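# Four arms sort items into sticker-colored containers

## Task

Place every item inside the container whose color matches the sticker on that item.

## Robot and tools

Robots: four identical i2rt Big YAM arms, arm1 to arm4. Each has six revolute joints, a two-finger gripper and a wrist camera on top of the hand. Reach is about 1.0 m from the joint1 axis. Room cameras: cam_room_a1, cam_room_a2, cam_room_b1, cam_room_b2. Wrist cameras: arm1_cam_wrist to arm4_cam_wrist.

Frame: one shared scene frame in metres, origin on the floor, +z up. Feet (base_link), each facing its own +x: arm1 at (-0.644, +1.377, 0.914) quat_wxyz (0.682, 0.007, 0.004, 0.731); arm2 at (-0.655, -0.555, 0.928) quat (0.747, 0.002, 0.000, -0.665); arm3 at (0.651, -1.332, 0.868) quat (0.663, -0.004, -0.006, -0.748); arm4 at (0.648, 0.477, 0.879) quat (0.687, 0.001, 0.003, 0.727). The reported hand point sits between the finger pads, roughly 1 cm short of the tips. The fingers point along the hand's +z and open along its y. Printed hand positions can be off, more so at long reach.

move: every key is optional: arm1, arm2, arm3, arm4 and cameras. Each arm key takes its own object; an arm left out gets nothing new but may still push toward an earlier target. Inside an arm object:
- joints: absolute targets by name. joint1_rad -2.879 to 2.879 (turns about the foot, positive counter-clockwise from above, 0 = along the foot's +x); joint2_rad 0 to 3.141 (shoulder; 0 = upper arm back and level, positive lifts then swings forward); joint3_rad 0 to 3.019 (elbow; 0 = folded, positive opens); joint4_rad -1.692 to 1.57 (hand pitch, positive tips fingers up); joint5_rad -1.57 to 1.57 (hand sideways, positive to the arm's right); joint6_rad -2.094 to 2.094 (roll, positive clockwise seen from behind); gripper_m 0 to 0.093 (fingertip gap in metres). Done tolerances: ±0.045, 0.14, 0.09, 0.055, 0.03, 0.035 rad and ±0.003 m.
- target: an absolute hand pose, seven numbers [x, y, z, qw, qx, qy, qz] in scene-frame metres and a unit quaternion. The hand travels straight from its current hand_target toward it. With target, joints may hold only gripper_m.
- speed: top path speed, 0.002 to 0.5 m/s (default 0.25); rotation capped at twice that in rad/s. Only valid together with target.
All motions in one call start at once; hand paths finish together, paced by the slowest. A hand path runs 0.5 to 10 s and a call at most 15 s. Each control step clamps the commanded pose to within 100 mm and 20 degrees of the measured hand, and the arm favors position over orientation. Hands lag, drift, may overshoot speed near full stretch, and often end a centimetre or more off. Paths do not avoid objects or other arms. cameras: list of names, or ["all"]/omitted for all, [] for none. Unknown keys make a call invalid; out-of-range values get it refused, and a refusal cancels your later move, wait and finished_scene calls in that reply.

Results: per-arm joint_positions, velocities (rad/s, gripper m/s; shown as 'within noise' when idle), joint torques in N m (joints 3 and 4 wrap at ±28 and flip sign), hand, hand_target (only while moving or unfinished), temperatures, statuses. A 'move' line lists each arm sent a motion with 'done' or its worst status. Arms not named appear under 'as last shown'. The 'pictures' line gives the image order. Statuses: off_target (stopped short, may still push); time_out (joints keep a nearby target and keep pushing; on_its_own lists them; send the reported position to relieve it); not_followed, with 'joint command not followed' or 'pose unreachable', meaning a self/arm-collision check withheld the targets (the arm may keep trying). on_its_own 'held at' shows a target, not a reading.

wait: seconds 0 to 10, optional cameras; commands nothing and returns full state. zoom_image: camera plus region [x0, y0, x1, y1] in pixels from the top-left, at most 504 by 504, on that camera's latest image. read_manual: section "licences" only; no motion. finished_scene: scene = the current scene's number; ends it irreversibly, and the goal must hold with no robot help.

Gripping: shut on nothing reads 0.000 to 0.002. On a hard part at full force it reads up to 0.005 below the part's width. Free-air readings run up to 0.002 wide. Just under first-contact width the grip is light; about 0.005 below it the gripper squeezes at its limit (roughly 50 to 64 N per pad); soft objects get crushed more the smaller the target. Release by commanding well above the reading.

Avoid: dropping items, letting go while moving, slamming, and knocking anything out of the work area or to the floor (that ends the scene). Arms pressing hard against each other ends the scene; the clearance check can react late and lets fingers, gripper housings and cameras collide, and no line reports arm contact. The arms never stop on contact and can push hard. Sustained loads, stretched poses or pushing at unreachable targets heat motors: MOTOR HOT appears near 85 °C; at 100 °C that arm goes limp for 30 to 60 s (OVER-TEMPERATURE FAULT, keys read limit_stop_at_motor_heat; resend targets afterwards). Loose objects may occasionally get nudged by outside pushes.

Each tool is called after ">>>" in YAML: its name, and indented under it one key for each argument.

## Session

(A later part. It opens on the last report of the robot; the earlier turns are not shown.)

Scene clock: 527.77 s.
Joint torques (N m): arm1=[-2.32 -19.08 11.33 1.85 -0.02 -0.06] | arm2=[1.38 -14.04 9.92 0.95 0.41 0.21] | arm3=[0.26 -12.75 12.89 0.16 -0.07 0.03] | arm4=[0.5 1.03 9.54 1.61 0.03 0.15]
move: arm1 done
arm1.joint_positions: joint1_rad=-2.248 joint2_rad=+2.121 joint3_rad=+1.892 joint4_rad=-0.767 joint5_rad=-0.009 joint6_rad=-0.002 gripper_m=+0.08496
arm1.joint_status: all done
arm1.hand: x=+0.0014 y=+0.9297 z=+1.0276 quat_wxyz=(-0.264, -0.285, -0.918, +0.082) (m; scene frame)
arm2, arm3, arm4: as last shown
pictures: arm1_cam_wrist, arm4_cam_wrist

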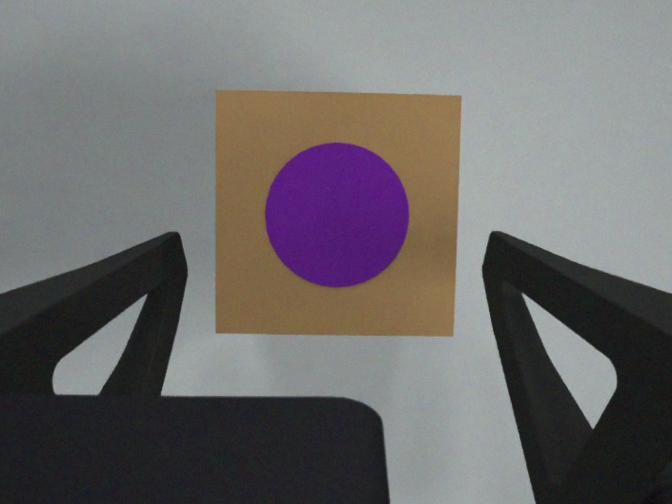

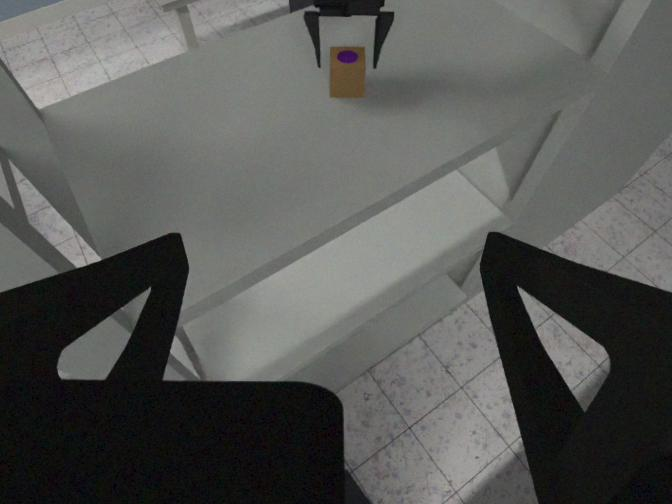

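>>> move:
  arm1: {"target": [-0.15, 1.03, 1.13, 0.2650, 0.2867, 0.9160, -0.0849], "speed": 0.15}
  arm4: {"target": [0.095, 0.88, 1.145, 0.1023, -0.8965, 0.2810, 0.3263], "speed": 0.2}
  cameras: ["arm1_cam_wrist", "arm4_cam_wrist"]

Scene clock: 548.63 s.
Joint torques (N m): arm1=[-2.26 -13.45 11.12 0.79 0.09 -0.07] | arm2=[1.44 -14.04 9.94 0.96 0.41 0.2] | arm3=[0.32 -12.69 12.88 0.14 -0.07 0.03] | arm4=[0.62 -18.02 13.27 0.59 -0.02 -0.06]
move: arm1 done; arm4 off_target
arm1.joint_positions: joint1_rad=-2.253 joint2_rad=+1.594 joint3_rad=+1.370 joint4_rad=-0.774 joint5_rad=-0.009 joint6_rad=+0.000 gripper_m=+0.08496
arm1.hand: x=-0.1459 y=+1.0298 z=+1.1209 quat_wxyz=(-0.263, -0.288, -0.917, +0.082) (m; scene frame)
arm1.hand_target: x=-0.1500 y=+1.0299 z=+1.1299 quat_wxyz=(-0.265, -0.287, -0.917, +0.085) (m; scene frame)
arm1.hand_status: done (0.010 m and 0.5 deg from the pose sent, 0.208 m and 0.4 deg at the start)
arm2, arm3: as last shown
arm4.joint_positions: joint1_rad=+0.894 joint2_rad=+1.707 joint3_rad=+1.556 joint4_rad=-0.753 joint5_rad=-0.006 joint6_rad=-0.011 gripper_m=+0.09404
arm4.hand: x=+0.1030 y=+0.8671 z=+1.1261 quat_wxyz=(-0.097, +0.901, -0.283, -0.314) (m; scene frame)
arm4.hand_target: x=+0.0959 y=+0.8793 z=+1.1452 quat_wxyz=(-0.103, +0.896, -0.281, -0.327) (m; scene frame)
arm4.hand_status: off_target (0.024 m and 1.7 deg from the pose sent, 0.458 m and 28.4 deg at the start)
pictures: arm1_cam_wrist, arm4_cam_wrist

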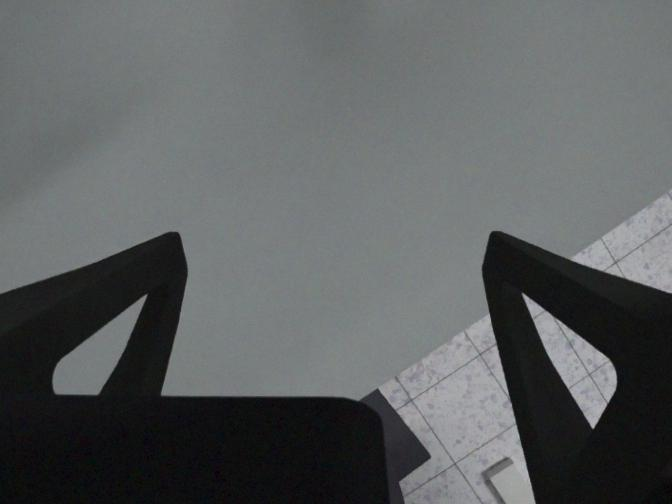

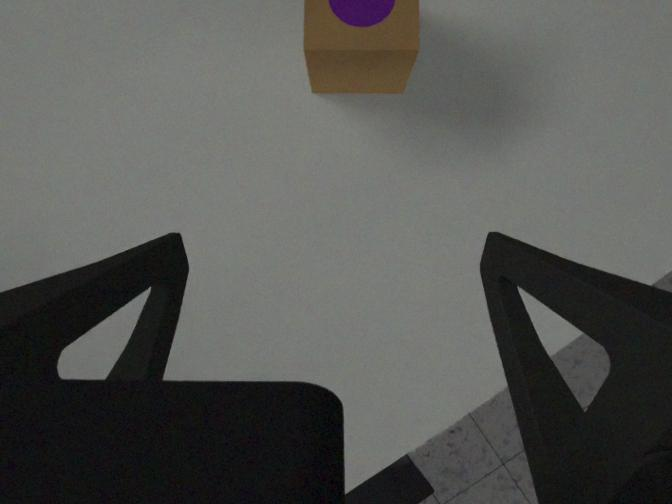

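>>> move:
  arm1: {"target": [-0.42, 1.225, 1.24, 0.2650, 0.2867, 0.9160, -0.0849], "speed": 0.2}
  arm4: {"target": [0.005, 0.955, 1.043, 0.1023, -0.8965, 0.2810, 0.3263], "speed": 0.15}
  cameras: ["arm4_cam_wrist"]

Scene clock: 561.13 s.
Joint torques (N m): arm1=[-1.14 1.49 11.12 0.9 0.07 0.07] | arm2=[1.32 -14.04 9.89 0.94 0.41 0.2] | arm3=[0.44 -12.57 12.85 0.12 -0.08 0.03] | arm4=[0.32 -22.12 12.97 1.52 -0.05 -0.07]
Motor temperatures (°C): arm1=[21 27 37 23 21 21 23] | arm2=[23 26 31 22 23 20 25] | arm3=[24 25 35 23 24 23 23] | arm4=[23 22 39 22 24 21 24]
Heat: arm1: hottest joint3_rad 37 °C; arm2: hottest joint3_rad 31 °C; arm3: hottest joint3_rad 35 °C; arm4: hottest joint3_rad 39 °C.
move: arm1 done; arm4 off_target
arm1.joint_positions: joint1_rad=-2.253 joint2_rad=+0.665 joint3_rad=+0.978 joint4_rad=-1.291 joint5_rad=-0.003 joint6_rad=+0.000 gripper_m=+0.08496
arm1.hand: x=-0.4206 y=+1.2230 z=+1.2417 quat_wxyz=(-0.272, -0.288, -0.914, +0.088) (m; scene frame)
arm1.hand_target: x=-0.4201 y=+1.2250 z=+1.2400 quat_wxyz=(-0.265, -0.287, -0.917, +0.085) (m; scene frame)
arm1.hand_status: done (0.003 m and 0.9 deg from the pose sent, 0.357 m and 0.5 deg at the start)
arm2, arm3: as last shown
arm2.joint_positions: joint1_rad=-1.099 joint2_rad=+1.486 joint3_rad=+1.058 joint4_rad=-0.785 joint5_rad=+0.258 joint6_rad=+0.636 gripper_m=+0.07253
arm4.joint_positions: joint1_rad=+0.883 joint2_rad=+2.054 joint3_rad=+1.831 joint4_rad=-0.689 joint5_rad=-0.013 joint6_rad=-0.016 gripper_m=+0.09404
arm4.hand: x=+0.0171 y=+0.9377 z=+1.0360 quat_wxyz=(-0.095, +0.902, -0.286, -0.311) (m; scene frame)
arm4.hand_target: x=+0.0063 y=+0.9541 z=+1.0432 quat_wxyz=(-0.103, +0.897, -0.281, -0.327) (m; scene frame)
arm4.hand_status: off_target (0.022 m and 2.2 deg from the pose sent, 0.156 m and 1.7 deg at the start)
pictures: arm4_cam_wrist

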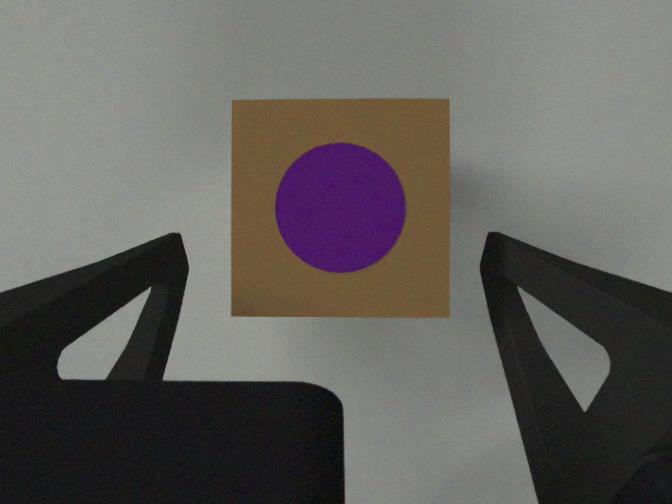

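>>> move:
  arm4: {"target": [-0.003, 0.962, 1.028, 0.1023, -0.8965, 0.2810, 0.3263], "speed": 0.1}
  cameras: []

>>> move:
  arm4: {"joints": {"gripper_m": 0.046}}
  cameras: ["arm4_cam_wrist"]

Scene clock: 565.93 s.
move: arm4 off_target
arm4.hand_status: off_target (0.023 m and 2.2 deg from the pose sent, 0.033 m and 2.2 deg at the start)
pictures: none

Scene clock: 566.53 s.
Joint torques (N m): arm1=[-0.97 1.61 11.19 0.88 0.11 0.1] | arm2=[1.49 -14.04 9.94 0.95 0.41 0.2] | arm3=[0.38 -12.69 12.89 0.13 -0.06 0.03] | arm4=[0.15 -22.65 13.14 1.48 -0.03 -0.04]
move: arm4 off_target
arm1.joint_positions: joint1_rad=-2.253 joint2_rad=+0.665 joint3_rad=+0.978 joint4_rad=-1.291 joint5_rad=-0.003 joint6_rad=+0.000 gripper_m=+0.08496
arm1.hand: x=-0.4206 y=+1.2230 z=+1.2417 quat_wxyz=(-0.272, -0.288, -0.914, +0.088) (m; scene frame)
arm2.joint_positions: joint1_rad=-1.099 joint2_rad=+1.486 joint3_rad=+1.058 joint4_rad=-0.785 joint5_rad=+0.258 joint6_rad=+0.636 gripper_m=+0.07253
arm2.hand: x=-1.0868 y=-0.7905 z=+1.0566 quat_wxyz=(+0.004, -0.975, +0.045, +0.217) (m; scene frame)
arm3.joint_positions: joint1_rad=+0.135 joint2_rad=+1.390 joint3_rad=+1.725 joint4_rad=-1.698 joint5_rad=+0.004 joint6_rad=-0.008 gripper_m=+0.09396
arm3.hand: x=+0.6554 y=-1.7579 z=+1.2736 quat_wxyz=(-0.077, -0.695, -0.710, +0.079) (m; scene frame)
arm4.joint_positions: joint1_rad=+0.881 joint2_rad=+2.092 joint3_rad=+1.857 joint4_rad=-0.676 joint5_rad=-0.015 joint6_rad=-0.020 gripper_m=+0.05312
arm4.joint_status: gripper_m off_target (ended at +0.05315, target +0.04600)
arm4.hand: x=+0.0093 y=+0.9445 z=+1.0222 quat_wxyz=(-0.095, +0.902, -0.284, -0.311) (m; scene frame)
pictures: arm4_cam_wrist

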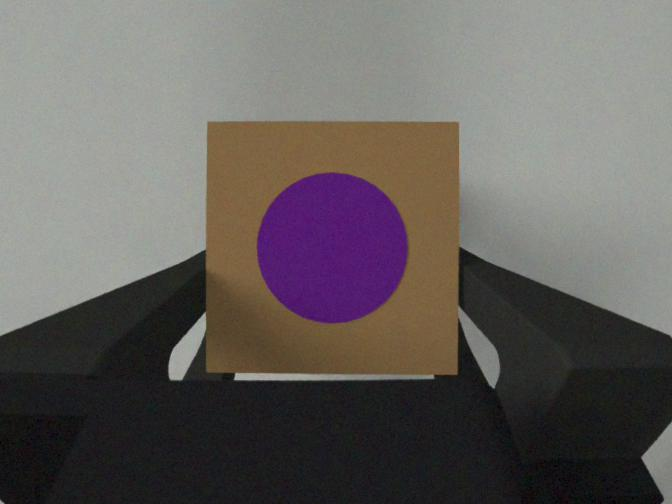

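>>> move:
  arm2: {"joints": {"joint2_rad": 0.55, "joint3_rad": 0.95, "joint4_rad": -1.53, "joint5_rad": 0.0, "joint6_rad": 0.0}}
  arm4: {"target": [0.38, 0.69, 1.20, 0.1023, -0.8965, 0.2810, 0.3263], "speed": 0.2}
  cameras: ["arm2_cam_wrist"]

>>> move:
  arm2: {"joints": {"joint1_rad": 2.126}}
  arm4: {"joints": {"joint1_rad": -1.05}}
  cameras: ["arm2_cam_wrist", "arm4_cam_wrist"]

Scene clock: 581.30 s.
move: arm2 done; arm4 done
arm2.joint_status: all done
arm4.hand_status: done (0.005 m and 1.0 deg from the pose sent, 0.483 m and 2.1 deg at the start)
pictures: arm2_cam_wrist

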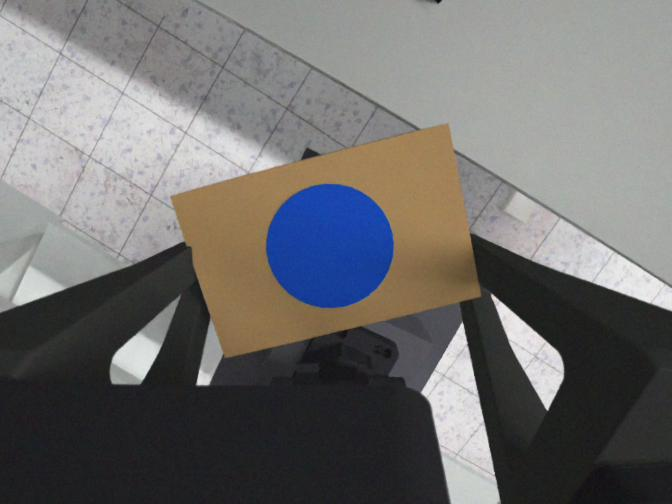

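Scene clock: 584.00 s.
Joint torques (N m): arm1=[-0.91 1.9 11.11 1.01 0.1 0.06] | arm2=[1.14 -0.38 11.51 1.18 0.03 -0.06] | arm3=[0.44 -12.81 12.9 0.09 -0.08 0.02] | arm4=[0.91 -3.37 9.26 0.68 0.02 -0.09]
move: arm2 done; arm4 done
arm1.joint_positions: joint1_rad=-2.253 joint2_rad=+0.665 joint3_rad=+0.978 joint4_rad=-1.291 joint5_rad=-0.003 joint6_rad=+0.000 gripper_m=+0.08496
arm1.hand: x=-0.4206 y=+1.2230 z=+1.2417 quat_wxyz=(-0.272, -0.288, -0.914, +0.088) (m; scene frame)
arm2.joint_positions: joint1_rad=+2.121 joint2_rad=+0.553 joint3_rad=+0.945 joint4_rad=-1.519 joint5_rad=-0.001 joint6_rad=+0.013 gripper_m=+0.07245
arm2.joint_status: all done
arm2.hand: x=-0.5033 y=-0.4366 z=+1.2400 quat_wxyz=(-0.209, +0.313, -0.923, -0.075) (m; scene frame)
arm3.joint_positions: joint1_rad=+0.135 joint2_rad=+1.390 joint3_rad=+1.725 joint4_rad=-1.698 joint5_rad=+0.004 joint6_rad=-0.008 gripper_m=+0.09396
arm3.hand: x=+0.6554 y=-1.7579 z=+1.2736 quat_wxyz=(-0.077, -0.695, -0.710, +0.079) (m; scene frame)
arm4.joint_positions: joint1_rad=-1.048 joint2_rad=+0.797 joint3_rad=+0.959 joint4_rad=-1.021 joint5_rad=-0.046 joint6_rad=-0.053 gripper_m=+0.05312
arm4.joint_status: all done
arm4.hand: x=+0.9324 y=+0.6727 z=+1.2017 quat_wxyz=(-0.328, +0.299, -0.889, -0.111) (m; scene frame)
pictures: arm2_cam_wrist, arm4_cam_wrist

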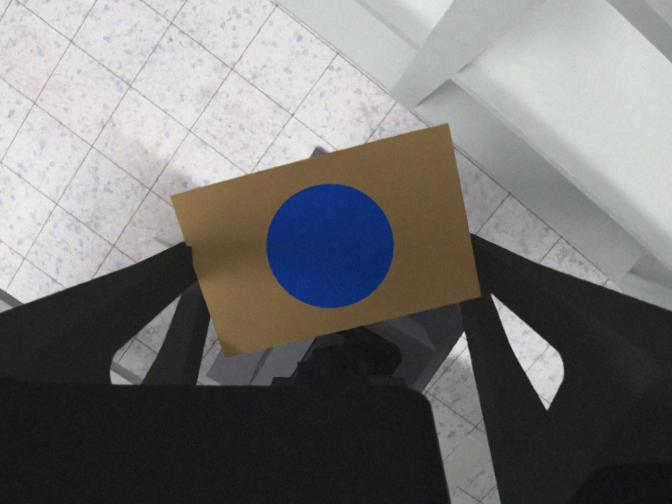

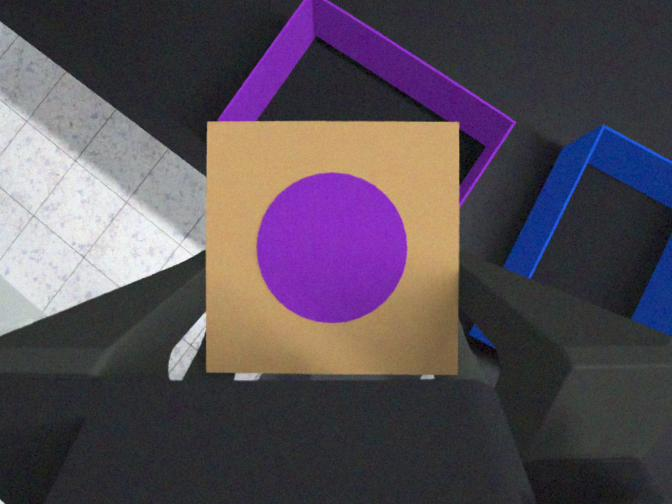

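>>> move:
  arm2: {"target": [-0.30, -0.20, 1.15, 0.2391, -0.3696, 0.8924, 0.0990], "speed": 0.15}
  arm4: {"target": [1.105, 0.745, 0.95, 0.3253, -0.0412, 0.9446, 0.0142], "speed": 0.2}
  cameras: ["arm2_cam_wrist", "arm4_cam_wrist", "cam_room_a2"]

Scene clock: 615.97 s.
Joint torques (N m): arm1=[-1.14 2.26 11.33 0.92 0.1 0.07] | arm2=[1.44 -11.58 16.87 2.3 -0.16 -0.06] | arm3=[0.21 -12.69 12.83 0.14 -0.08 0.02] | arm4=[1.67 -12.57 10.51 1.43 0.46 0.2]
move: arm2 off_target; arm4 off_target
arm1, arm3: as last shown
arm2.joint_positions: joint1_rad=+2.232 joint2_rad=+1.338 joint3_rad=+1.073 joint4_rad=-0.853 joint5_rad=+0.006 joint6_rad=+0.015 gripper_m=+0.07245
arm2.hand: x=-0.3151 y=-0.2222 z=+1.1234 quat_wxyz=(-0.210, +0.362, -0.904, -0.085) (m; scene frame)
arm2.hand_target: x=-0.3016 y=-0.2016 z=+1.1505 quat_wxyz=(-0.239, +0.369, -0.892, -0.099) (m; scene frame)
arm2.hand_status: off_target (0.038 m and 4.1 deg from the pose sent, 0.325 m and 8.6 deg at the start)
arm4.joint_positions: joint1_rad=-1.002 joint2_rad=+1.569 joint3_rad=+0.860 joint4_rad=-0.323 joint5_rad=+0.322 joint6_rad=+0.434 gripper_m=+0.05312
arm4.hand: x=+1.0862 y=+0.7262 z=+0.9336 quat_wxyz=(-0.303, +0.049, -0.952, +0.002) (m; scene frame)
arm4.hand_target: x=+1.1036 y=+0.7442 z=+0.9508 quat_wxyz=(-0.325, +0.041, -0.945, -0.014) (m; scene frame)
arm4.hand_status: off_target (0.031 m and 3.4 deg from the pose sent, 0.314 m and 32.3 deg at the start)
pictures: arm2_cam_wrist, arm4_cam_wrist, cam_room_a2

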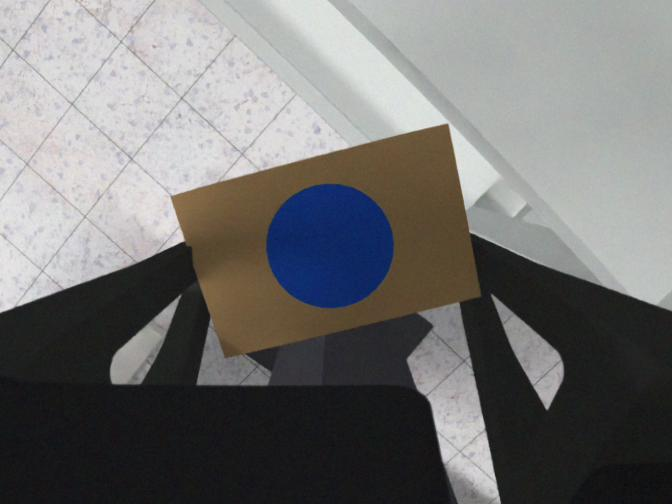

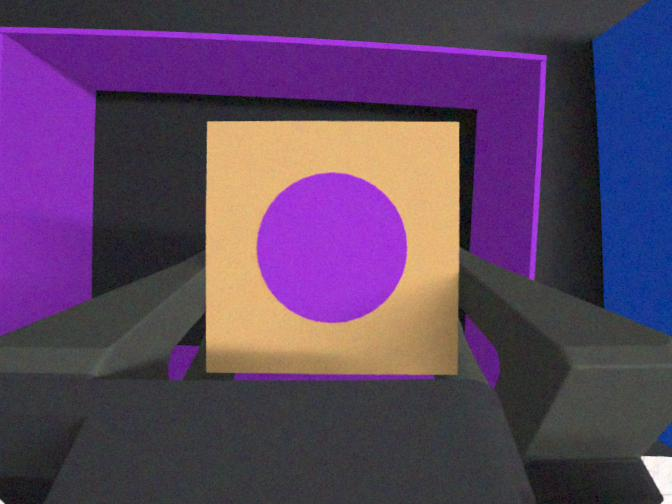

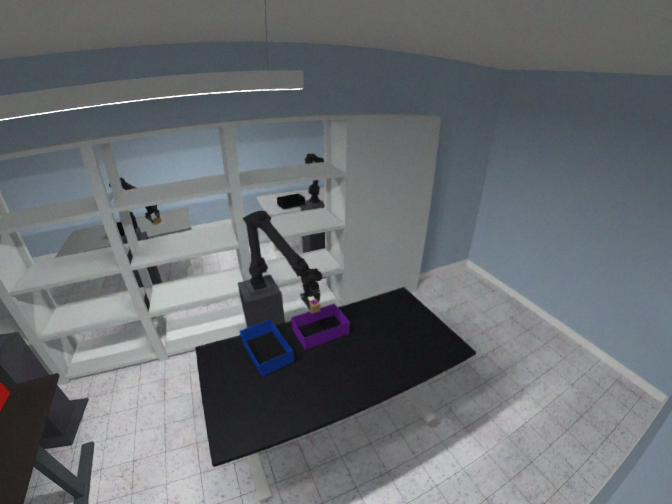

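>>> move:
  arm2: {"target": [-0.072, 0.028, 1.125, 0.2313, -0.3705, 0.8944, 0.0958], "speed": 0.12}
  arm4: {"target": [1.120, 0.768, 0.80, 0.3253, -0.0412, 0.9446, 0.0142], "speed": 0.12}
  cameras: ["arm2_cam_wrist", "arm4_cam_wrist", "cam_room_a2"]

Scene clock: 638.17 s.
Joint torques (N m): arm1=[-1.32 1.49 11.11 0.88 0.15 0.09] | arm2=[1.38 -24.47 17.51 1.24 -0.16 -0.08] | arm3=[0.32 -12.81 12.85 0.14 -0.08 0.03] | arm4=[1.32 -15.38 7.32 1.4 0.46 0.2]
Motor temperatures (°C): arm1=[21 25 36 23 21 21 22] | arm2=[23 26 40 22 22 20 26] | arm3=[24 25 36 23 24 23 23] | arm4=[22 23 39 22 24 21 26]
Heat: arm1: hottest joint3_rad 36 °C; arm2: hottest joint3_rad 40 °C; arm3: hottest joint3_rad 36 °C; arm4: hottest joint3_rad 39 °C.
move: arm2 off_target; arm4 off_target
arm1, arm3: as last shown
arm2.joint_positions: joint1_rad=+2.232 joint2_rad=+2.266 joint3_rad=+2.348 joint4_rad=-1.165 joint5_rad=+0.005 joint6_rad=+0.015 gripper_m=+0.07245
arm2.hand: x=-0.0761 y=+0.0138 z=+1.1228 quat_wxyz=(-0.225, +0.361, -0.900, -0.092) (m; scene frame)
arm2.hand_target: x=-0.0728 y=+0.0272 z=+1.1247 quat_wxyz=(-0.233, +0.370, -0.894, -0.096) (m; scene frame)
arm2.hand_status: off_target (0.015 m and 1.5 deg from the pose sent, 0.349 m and 3.1 deg at the start)
arm4.joint_positions: joint1_rad=-0.980 joint2_rad=+1.948 joint3_rad=+0.880 joint4_rad=+0.053 joint5_rad=+0.334 joint6_rad=+0.453 gripper_m=+0.05312
arm4.hand: x=+1.1071 y=+0.7530 z=+0.7978 quat_wxyz=(-0.312, +0.047, -0.949, -0.004) (m; scene frame)
arm4.hand_target: x=+1.1193 y=+0.7678 z=+0.8006 quat_wxyz=(-0.325, +0.041, -0.945, -0.014) (m; scene frame)
arm4.hand_status: off_target (0.020 m and 2.2 deg from the pose sent, 0.144 m and 3.4 deg at the start)
pictures: arm2_cam_wrist, arm4_cam_wrist, cam_room_a2

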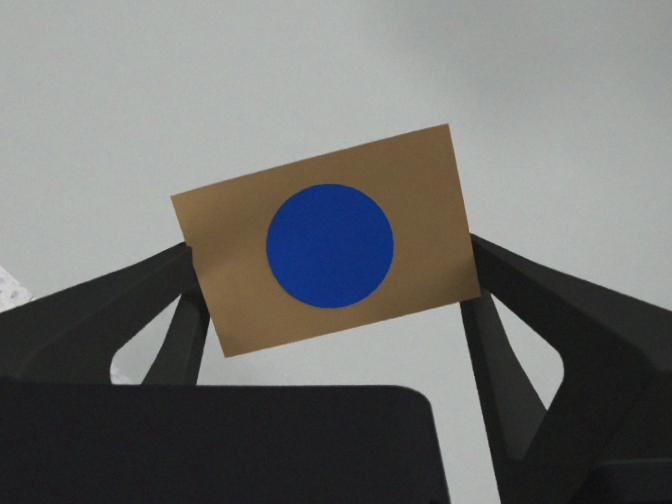

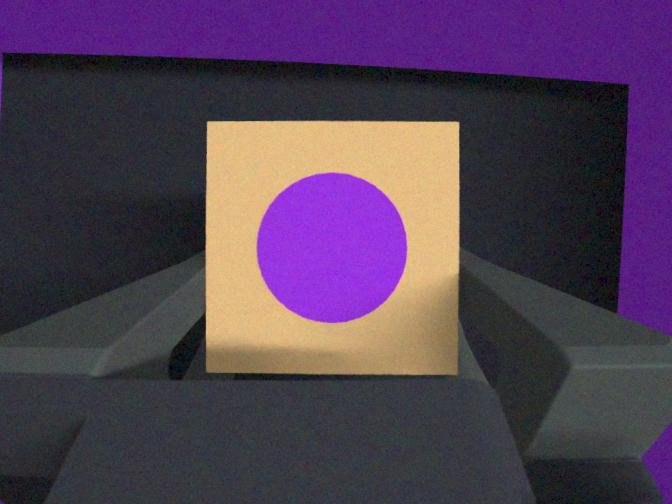

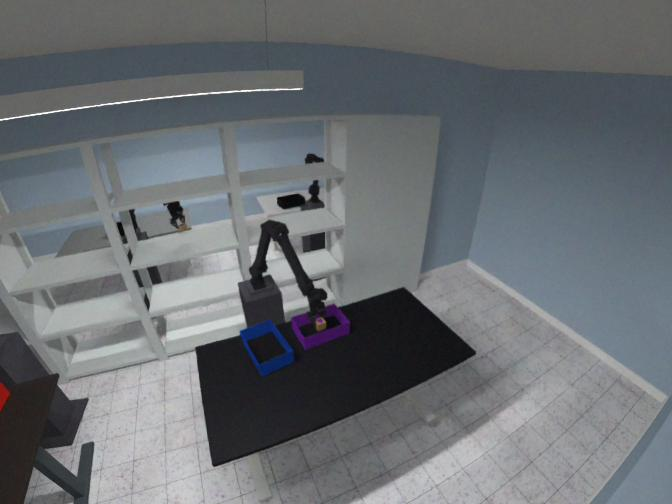

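>>> move:
  arm2: {"target": [-0.072, 0.025, 1.075, 0.2270, -0.3705, 0.8954, 0.0940], "speed": 0.08}
  arm4: {"target": [1.120, 0.768, 0.77, 0.3253, -0.0412, 0.9446, 0.0142], "speed": 0.08}
  cameras: []

>>> move:
  arm2: {"target": [-0.072, 0.025, 1.055, 0.2270, -0.3705, 0.8954, 0.0940], "speed": 0.05}
  arm4: {"target": [1.120, 0.768, 0.755, 0.3253, -0.0412, 0.9446, 0.0142], "speed": 0.05}
  cameras: ["arm4_cam_wrist"]

Scene clock: 645.90 s.
move: arm2 off_target; arm4 off_target
arm2.hand_status: off_target (0.027 m and 1.6 deg from the pose sent, 0.049 m and 1.3 deg at the start)
arm4.hand_status: off_target (0.018 m and 2.0 deg from the pose sent, 0.034 m and 2.2 deg at the start)
pictures: none

Scene clock: 646.87 s.
Joint torques (N m): arm1=[-1.08 1.61 11.17 0.8 0.08 0.12] | arm2=[1.14 -25.17 10.91 2.56 -0.17 -0.07] | arm3=[0.44 -12.86 12.88 0.12 -0.07 0.02] | arm4=[1.67 -15.62 6.17 1.48 0.45 0.16]
move: arm2 off_target; arm4 off_target
arm1.joint_positions: joint1_rad=-2.253 joint2_rad=+0.665 joint3_rad=+0.978 joint4_rad=-1.291 joint5_rad=-0.003 joint6_rad=+0.000 gripper_m=+0.08496
arm1.hand: x=-0.4206 y=+1.2230 z=+1.2417 quat_wxyz=(-0.272, -0.288, -0.914, +0.088) (m; scene frame)
arm2.joint_positions: joint1_rad=+2.232 joint2_rad=+2.266 joint3_rad=+2.241 joint4_rad=-1.026 joint5_rad=+0.003 joint6_rad=+0.013 gripper_m=+0.07245
arm2.hand: x=-0.0705 y=+0.0197 z=+1.0854 quat_wxyz=(-0.239, +0.360, -0.896, -0.098) (m; scene frame)
arm2.hand_target: x=-0.0728 y=+0.0241 z=+1.0552 quat_wxyz=(-0.227, +0.371, -0.896, -0.094) (m; scene frame)
arm2.hand_status: off_target (0.031 m and 1.9 deg from the pose sent, 0.047 m and 1.6 deg at the start)
arm3.joint_positions: joint1_rad=+0.135 joint2_rad=+1.390 joint3_rad=+1.725 joint4_rad=-1.698 joint5_rad=+0.004 joint6_rad=-0.008 gripper_m=+0.09396
arm3.hand: x=+0.6554 y=-1.7579 z=+1.2736 quat_wxyz=(-0.077, -0.695, -0.710, +0.079) (m; scene frame)
arm4.joint_positions: joint1_rad=-0.980 joint2_rad=+2.065 joint3_rad=+0.895 joint4_rad=+0.159 joint5_rad=+0.334 joint6_rad=+0.453 gripper_m=+0.05312
arm4.hand: x=+1.1093 y=+0.7547 z=+0.7559 quat_wxyz=(-0.314, +0.047, -0.948, -0.005) (m; scene frame)
arm4.hand_target: x=+1.1193 y=+0.7677 z=+0.7554 quat_wxyz=(-0.325, +0.041, -0.945, -0.014) (m; scene frame)
arm4.hand_status: off_target (0.017 m and 1.9 deg from the pose sent, 0.024 m and 2.0 deg at the start)
pictures: arm4_cam_wrist

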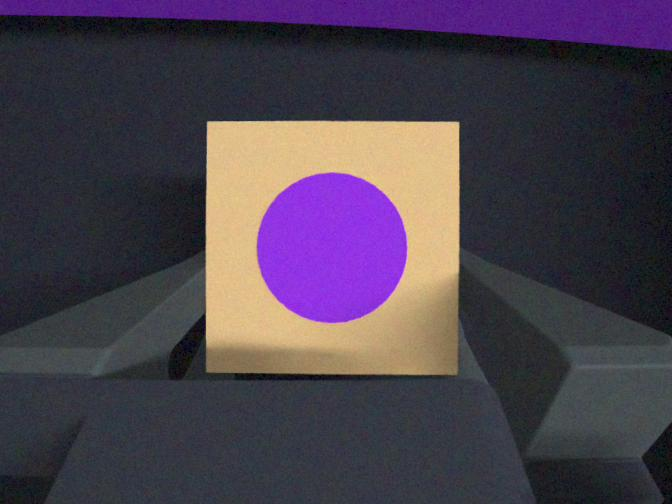

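>>> move:
  arm2: {"target": [-0.072, 0.022, 1.035, 0.2270, -0.3705, 0.8954, 0.0940], "speed": 0.05}
  arm4: {"target": [1.120, 0.768, 0.742, 0.3253, -0.0412, 0.9446, 0.0142], "speed": 0.05}
  cameras: ["arm2_cam_wrist", "cam_room_b1"]

Scene clock: 652.20 s.
Joint torques (N m): arm1=[-1.08 2.08 11.19 0.95 0.09 0.07] | arm2=[1.08 -24.64 10.91 2.55 -0.17 -0.08] | arm3=[0.32 -12.75 12.88 0.13 -0.08 0.02] | arm4=[1.61 -14.97 5.87 1.28 0.39 0.14]
move: arm2 off_target; arm4 off_target
arm1, arm3: as last shown
arm2.joint_positions: joint1_rad=+2.232 joint2_rad=+2.266 joint3_rad=+2.187 joint4_rad=-0.973 joint5_rad=+0.002 joint6_rad=+0.011 gripper_m=+0.07245
arm2.hand: x=-0.0716 y=+0.0191 z=+1.0648 quat_wxyz=(-0.238, +0.362, -0.896, -0.099) (m; scene frame)
arm2.hand_target: x=-0.0728 y=+0.0211 z=+1.0352 quat_wxyz=(-0.227, +0.371, -0.896, -0.094) (m; scene frame)
arm2.hand_status: off_target (0.030 m and 1.7 deg from the pose sent, 0.051 m and 1.9 deg at the start)
arm4.joint_positions: joint1_rad=-0.980 joint2_rad=+2.092 joint3_rad=+0.906 joint4_rad=+0.190 joint5_rad=+0.335 joint6_rad=+0.456 gripper_m=+0.05312
arm4.hand: x=+1.1135 y=+0.7575 z=+0.7485 quat_wxyz=(-0.319, +0.044, -0.947, -0.009) (m; scene frame)
arm4.hand_target: x=+1.1195 y=+0.7678 z=+0.7423 quat_wxyz=(-0.325, +0.041, -0.945, -0.014) (m; scene frame)
arm4.hand_status: off_target (0.014 m and 1.0 deg from the pose sent, 0.022 m and 1.9 deg at the start)
pictures: arm2_cam_wrist, cam_room_b1

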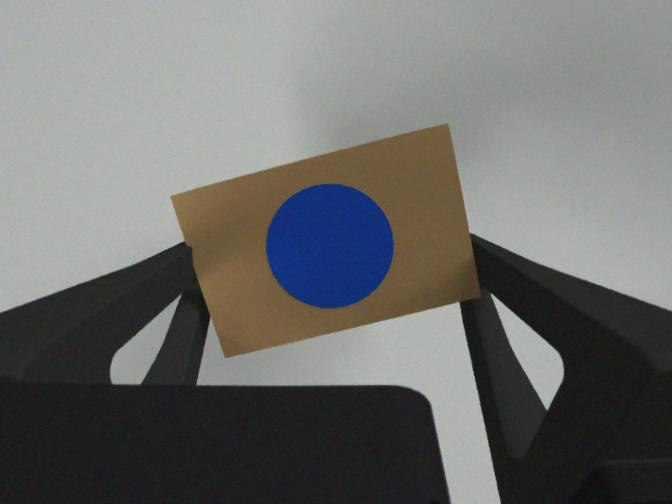

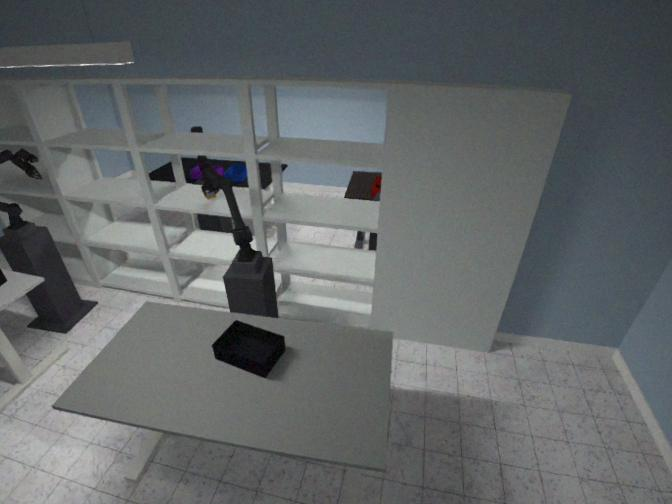

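>>> move:
  arm2: {"target": [-0.072, 0.020, 1.015, 0.2270, -0.3705, 0.8954, 0.0940], "speed": 0.05}
  arm4: {"target": [1.117, 0.764, 0.73, 0.3253, -0.0412, 0.9446, 0.0142], "speed": 0.05}
  cameras: ["arm2_cam_wrist"]

Scene clock: 657.60 s.
Joint torques (N m): arm1=[-0.97 1.67 11.22 1.14 0.08 0.1] | arm2=[0.73 -24.41 10.85 2.56 -0.17 -0.08] | arm3=[0.38 -12.81 12.88 0.13 -0.08 0.02] | arm4=[1.03 -13.98 5.19 1.32 0.33 0.12]
move: arm2 off_target; arm4 off_target
arm1, arm3: as last shown
arm2.joint_positions: joint1_rad=+2.232 joint2_rad=+2.266 joint3_rad=+2.143 joint4_rad=-0.924 joint5_rad=+0.001 joint6_rad=+0.009 gripper_m=+0.07245
arm2.hand: x=-0.0722 y=+0.0187 z=+1.0485 quat_wxyz=(-0.240, +0.362, -0.895, -0.100) (m; scene frame)
arm2.hand_target: x=-0.0729 y=+0.0190 z=+1.0154 quat_wxyz=(-0.227, +0.371, -0.896, -0.094) (m; scene frame)
arm2.hand_status: off_target (0.034 m and 1.9 deg from the pose sent, 0.050 m and 1.7 deg at the start)
arm4.joint_positions: joint1_rad=-0.980 joint2_rad=+2.104 joint3_rad=+0.906 joint4_rad=+0.232 joint5_rad=+0.335 joint6_rad=+0.456 gripper_m=+0.05312
arm4.hand: x=+1.1177 y=+0.7607 z=+0.7478 quat_wxyz=(-0.331, +0.041, -0.942, -0.017) (m; scene frame)
arm4.hand_target: x=+1.1164 y=+0.7636 z=+0.7306 quat_wxyz=(-0.325, +0.041, -0.945, -0.014) (m; scene frame)
arm4.hand_status: off_target (0.018 m and 0.8 deg from the pose sent, 0.020 m and 1.0 deg at the start)
pictures: arm2_cam_wrist

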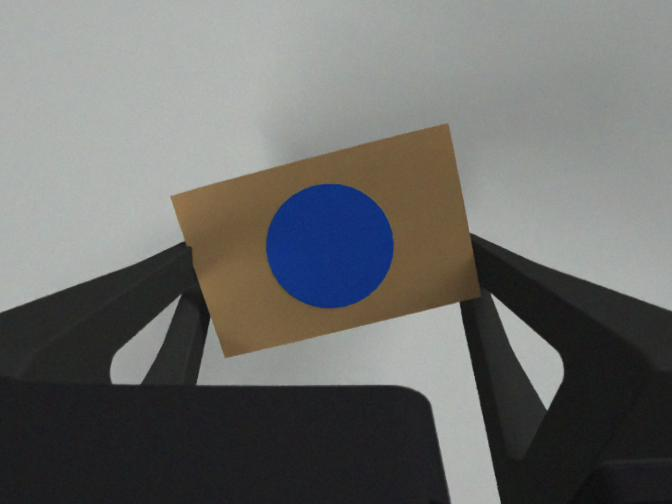

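>>> move:
  arm2: {"target": [-0.072, 0.020, 0.998, 0.2270, -0.3705, 0.8954, 0.0940], "speed": 0.05}
  arm4: {"joints": {"gripper_m": 0.083}}
  cameras: ["arm2_cam_wrist", "arm4_cam_wrist"]

Scene clock: 661.27 s.
Joint torques (N m): arm1=[-0.5 2.02 11.28 0.9 0.09 0.08] | arm2=[0.79 -23.88 10.77 2.58 -0.17 -0.07] | arm3=[0.32 -12.81 12.83 0.14 -0.07 0.02] | arm4=[1.79 -15.21 4.93 1.32 0.37 0.09]
move: arm2 off_target; arm4 done
arm1, arm3: as last shown
arm2.joint_positions: joint1_rad=+2.232 joint2_rad=+2.271 joint3_rad=+2.116 joint4_rad=-0.887 joint5_rad=+0.001 joint6_rad=+0.009 gripper_m=+0.07245
arm2.hand: x=-0.0717 y=+0.0192 z=+1.0357 quat_wxyz=(-0.243, +0.362, -0.894, -0.101) (m; scene frame)
arm2.hand_target: x=-0.0731 y=+0.0187 z=+0.9987 quat_wxyz=(-0.227, +0.370, -0.896, -0.094) (m; scene frame)
arm2.hand_status: off_target (0.038 m and 2.2 deg from the pose sent, 0.051 m and 1.9 deg at the start)
arm4.joint_positions: joint1_rad=-0.980 joint2_rad=+2.123 joint3_rad=+0.906 joint4_rad=+0.232 joint5_rad=+0.335 joint6_rad=+0.456 gripper_m=+0.08292
arm4.joint_status: all done
arm4.hand: x=+1.1137 y=+0.7577 z=+0.7381 quat_wxyz=(-0.324, +0.042, -0.945, -0.012) (m; scene frame)
pictures: arm2_cam_wrist, arm4_cam_wrist

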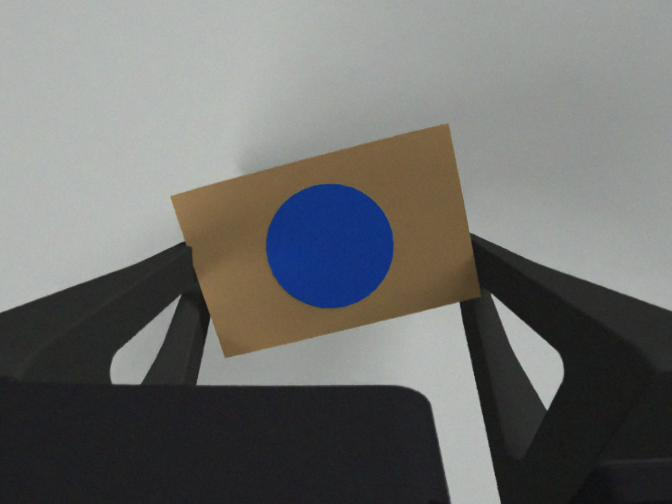

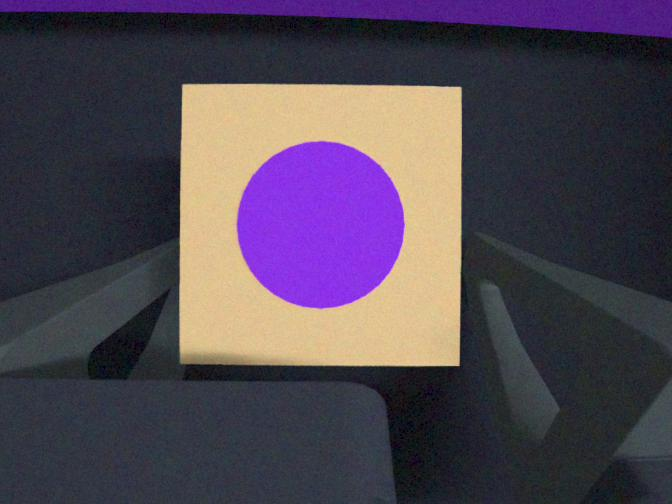

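>>> move:
  arm2: {"target": [-0.072, 0.020, 1.003, 0.1842, -0.3750, 0.9053, 0.0763], "speed": 0.06}
  arm4: {"target": [1.03, 0.745, 0.88, 0.3253, -0.0412, 0.9446, 0.0142], "speed": 0.15}
  cameras: ["arm2_cam_wrist", "arm4_cam_wrist"]

Scene clock: 670.53 s.
Joint torques (N m): arm1=[-0.73 0.97 11.33 0.92 0.11 0.09] | arm2=[0.85 -22.95 15.84 0.79 -0.11 -0.03] | arm3=[0.38 -12.75 12.86 0.16 -0.08 0.02] | arm4=[0.85 -13.16 5.52 0.51 0.44 0.18]
Motor temperatures (°C): arm1=[21 25 36 23 21 21 22] | arm2=[23 28 37 22 22 20 26] | arm3=[24 25 36 23 24 23 23] | arm4=[22 24 34 22 25 21 26]
Heat: arm1: hottest joint3_rad 36 °C; arm2: hottest joint3_rad 37 °C; arm3: hottest joint3_rad 36 °C; arm4: hottest joint3_rad 34 °C.
move: arm2 off_target; arm4 done
arm1, arm3: as last shown
arm2.joint_positions: joint1_rad=+2.232 joint2_rad=+2.320 joint3_rad=+2.213 joint4_rad=-1.034 joint5_rad=+0.000 joint6_rad=+0.004 gripper_m=+0.07245
arm2.hand: x=-0.0770 y=+0.0141 z=+1.0285 quat_wxyz=(-0.199, +0.369, -0.904, -0.082) (m; scene frame)
arm2.hand_target: x=-0.0731 y=+0.0187 z=+1.0030 quat_wxyz=(-0.185, +0.375, -0.905, -0.077) (m; scene frame)
arm2.hand_status: off_target (0.027 m and 2.0 deg from the pose sent, 0.033 m and 7.5 deg at the start)
arm4.joint_positions: joint1_rad=-0.881 joint2_rad=+1.619 joint3_rad=+0.702 joint4_rad=-0.081 joint5_rad=+0.388 joint6_rad=+0.539 gripper_m=+0.08292
arm4.hand: x=+1.0351 y=+0.7463 z=+0.8830 quat_wxyz=(-0.331, +0.044, -0.943, -0.017) (m; scene frame)
arm4.hand_target: x=+1.0300 y=+0.7450 z=+0.8800 quat_wxyz=(-0.325, +0.041, -0.945, -0.014) (m; scene frame)
arm4.hand_status: done (0.006 m and 0.8 deg from the pose sent, 0.165 m and 0.3 deg at the start)
pictures: arm2_cam_wrist, arm4_cam_wrist

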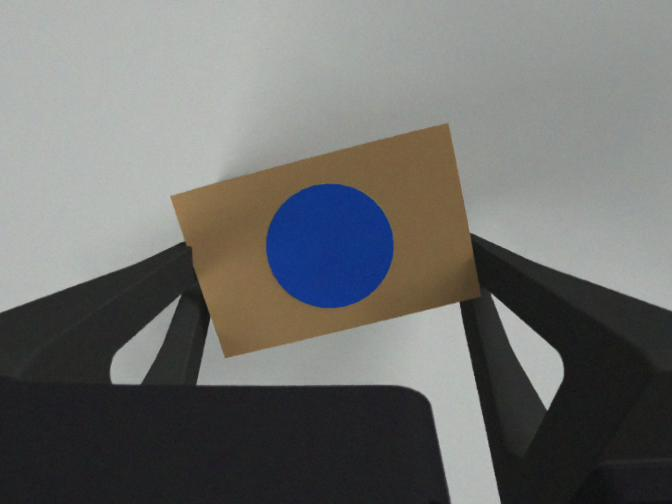

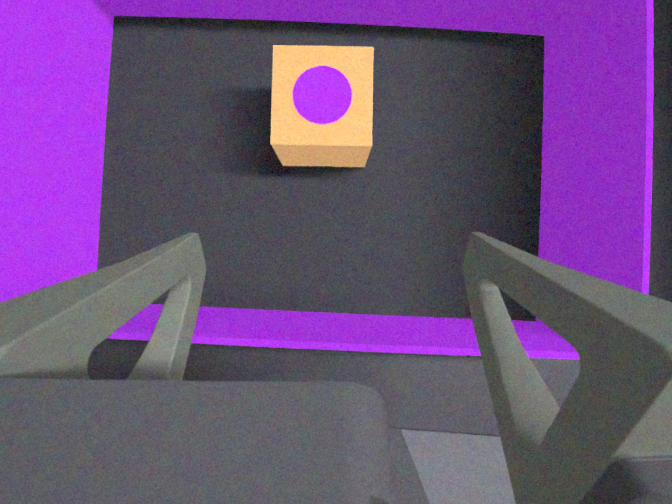

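>>> move:
  arm2: {"target": [-0.072, 0.020, 0.988, 0.1842, -0.3750, 0.9053, 0.0763], "speed": 0.06}
  arm4: {"joints": {"joint2_rad": 0.45, "joint3_rad": 1.0, "joint4_rad": -0.9, "joint5_rad": 0, "joint6_rad": 0, "gripper_m": 0.0935}}
  cameras: ["arm2_cam_wrist"]

>>> move:
  arm4: {"joints": {"joint1_rad": 2.08}}
  cameras: ["arm4_cam_wrist"]

>>> zoom_image:
  camera: "arm4_cam_wrist"
  region: [240, 0, 440, 150]

Scene clock: 679.03 s.
move: arm2 off_target; arm4 done
arm2.hand_status: off_target (0.041 m and 2.0 deg from the pose sent, 0.041 m and 2.0 deg at the start)
arm4.joint_status: all done
pictures: arm2_cam_wrist

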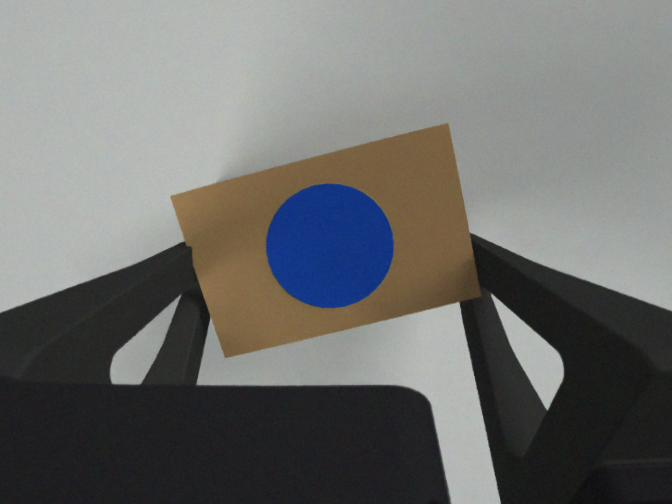

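Scene clock: 681.50 s.
Joint torques (N m): arm1=[-1.03 1.9 11.15 0.75 0.04 0.11] | arm2=[0.62 -22.42 13.38 2.1 -0.11 -0.04] | arm3=[0.38 -12.63 12.83 0.16 -0.07 0.03] | arm4=[1.03 1.85 9.83 0.95 0.11 -0.08]
move: arm4 done
arm1.joint_positions: joint1_rad=-2.253 joint2_rad=+0.665 joint3_rad=+0.978 joint4_rad=-1.291 joint5_rad=-0.003 joint6_rad=+0.000 gripper_m=+0.08496
arm1.hand: x=-0.4206 y=+1.2230 z=+1.2417 quat_wxyz=(-0.272, -0.288, -0.914, +0.088) (m; scene frame)
arm2.joint_positions: joint1_rad=+2.232 joint2_rad=+2.320 joint3_rad=+2.214 joint4_rad=-1.034 joint5_rad=+0.000 joint6_rad=+0.004 gripper_m=+0.07245
arm2.hand: x=-0.0769 y=+0.0142 z=+1.0283 quat_wxyz=(-0.199, +0.369, -0.904, -0.082) (m; scene frame)
arm3.joint_positions: joint1_rad=+0.135 joint2_rad=+1.390 joint3_rad=+1.725 joint4_rad=-1.698 joint5_rad=+0.004 joint6_rad=-0.008 gripper_m=+0.09396
arm3.hand: x=+0.6554 y=-1.7579 z=+1.2736 quat_wxyz=(-0.077, -0.695, -0.710, +0.079) (m; scene frame)
arm4.joint_positions: joint1_rad=+2.076 joint2_rad=+0.450 joint3_rad=+0.984 joint4_rad=-0.888 joint5_rad=+0.000 joint6_rad=+0.013 gripper_m=+0.09343
arm4.joint_status: all done
arm4.hand: x=+0.4214 y=+0.3357 z=+1.3462 quat_wxyz=(+0.163, +0.788, +0.222, -0.551) (m; scene frame)
pictures: arm4_cam_wrist

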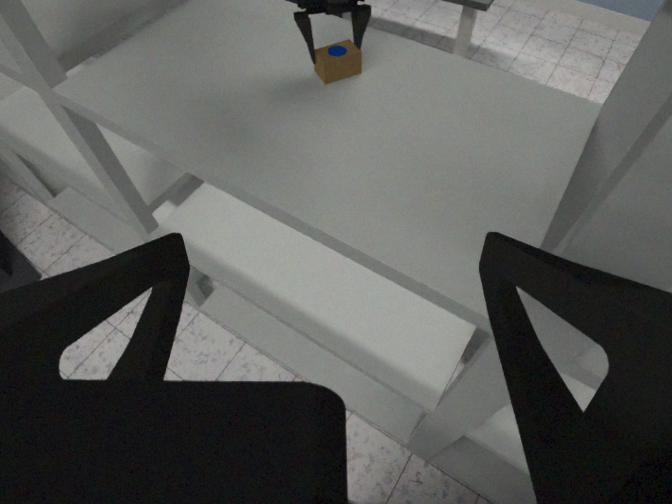

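Scaled by 2.520.

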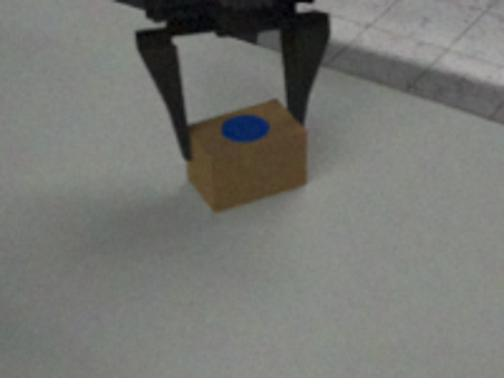

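>>> move:
  arm2: {"joints": {"gripper_m": 0.0925}}
  cameras: ["arm2_cam_wrist", "arm4_cam_wrist"]

>>> zoom_image:
  camera: "arm4_cam_wrist"
  region: [240, 0, 440, 150]

Scene clock: 687.17 s.
Joint torques (N m): arm1=[-0.73 1.32 11.12 0.9 0.11 0.06] | arm2=[0.73 -24.64 13.31 2.09 -0.11 -0.03] | arm3=[0.38 -12.57 12.89 0.12 -0.08 0.03] | arm4=[1.08 1.85 9.81 0.98 0.09 -0.07]
move: arm2 done
arm1, arm3, arm4: as last shown
arm2.joint_positions: joint1_rad=+2.232 joint2_rad=+2.342 joint3_rad=+2.214 joint4_rad=-1.034 joint5_rad=+0.000 joint6_rad=+0.004 gripper_m=+0.09242
arm2.joint_status: all done
arm2.hand: x=-0.0776 y=+0.0136 z=+1.0112 quat_wxyz=(-0.189, +0.370, -0.906, -0.078) (m; scene frame)
pictures: arm2_cam_wrist, arm4_cam_wrist

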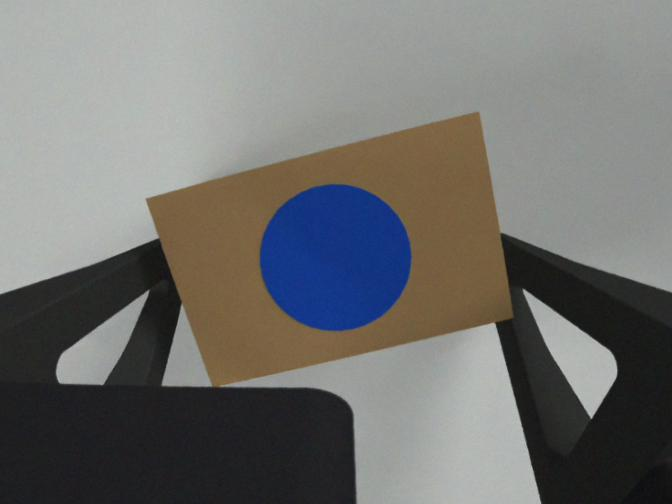

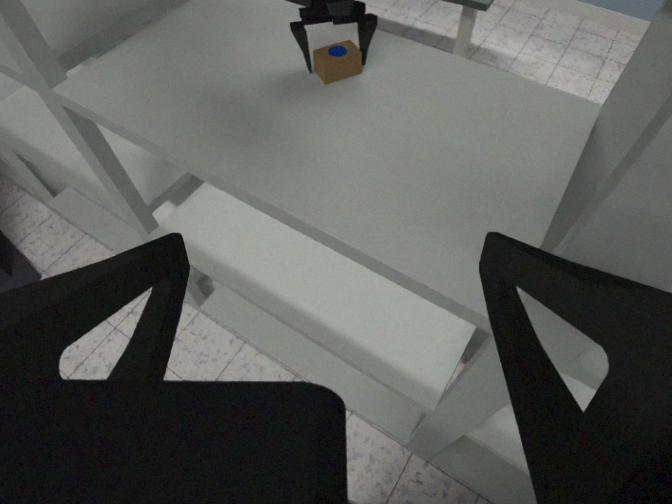

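Scaled by 2.520.

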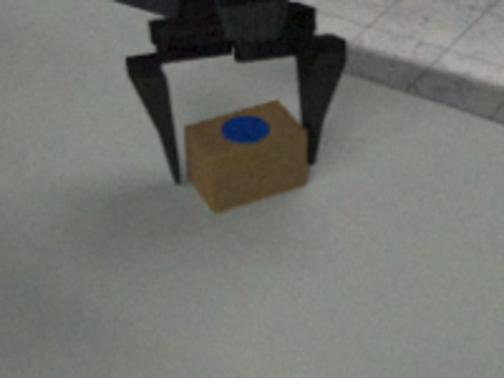

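>>> move:
  arm2: {"target": [-0.105, -0.012, 1.095, 0.1842, -0.3750, 0.9053, 0.0763], "speed": 0.1}
  arm4: {"target": [0.21, 0.17, 1.18, -0.1121, -0.8781, -0.2518, 0.3910], "speed": 0.2}
  cameras: ["arm2_cam_wrist", "arm4_cam_wrist"]

Scene clock: 712.60 s.
Joint torques (N m): arm1=[-0.91 1.49 11.17 0.94 0.08 0.13] | arm2=[0.85 -27.34 10.39 1.09 -0.09 -0.02] | arm3=[0.38 -12.75 12.85 0.09 -0.08 0.01] | arm4=[1.61 -10.87 13.23 1.65 0.24 0.2]
move: arm2 done; arm4 off_target
arm1, arm3: as last shown
arm2.joint_positions: joint1_rad=+2.232 joint2_rad=+2.197 joint3_rad=+2.184 joint4_rad=-1.137 joint5_rad=+0.000 joint6_rad=+0.004 gripper_m=+0.09242
arm2.hand: x=-0.0990 y=-0.0076 z=+1.0987 quat_wxyz=(-0.194, +0.369, -0.905, -0.081) (m; scene frame)
arm2.hand_target: x=-0.1048 y=-0.0119 z=+1.0950 quat_wxyz=(-0.184, +0.375, -0.905, -0.076) (m; scene frame)
arm2.hand_status: done (0.008 m and 1.4 deg from the pose sent, 0.092 m and 0.9 deg at the start)
arm4.joint_positions: joint1_rad=+2.135 joint2_rad=+1.264 joint3_rad=+1.087 joint4_rad=-0.625 joint5_rad=+0.049 joint6_rad=+0.034 gripper_m=+0.09344
arm4.hand: x=+0.2217 y=+0.1836 z=+1.1503 quat_wxyz=(+0.100, +0.889, +0.259, -0.365) (m; scene frame)
arm4.hand_target: x=+0.2116 y=+0.1712 z=+1.1802 quat_wxyz=(+0.113, +0.878, +0.252, -0.391) (m; scene frame)
arm4.hand_status: off_target (0.035 m and 3.6 deg from the pose sent, 0.316 m and 22.1 deg at the start)
pictures: arm2_cam_wrist, arm4_cam_wrist

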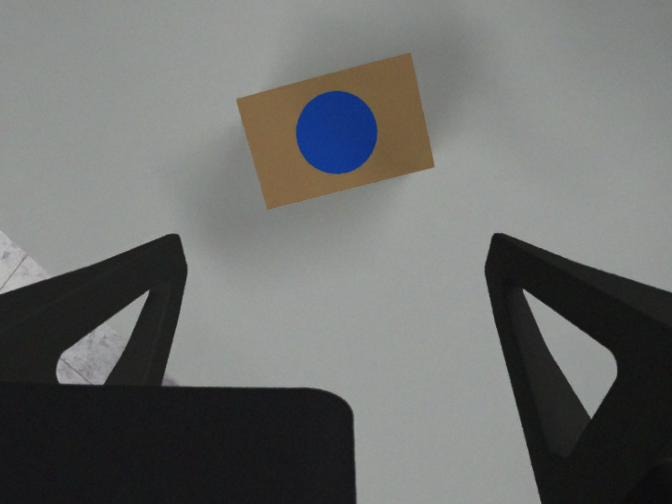

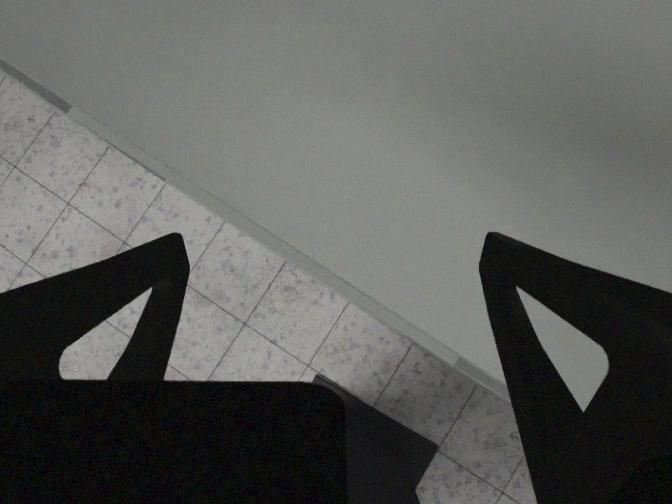

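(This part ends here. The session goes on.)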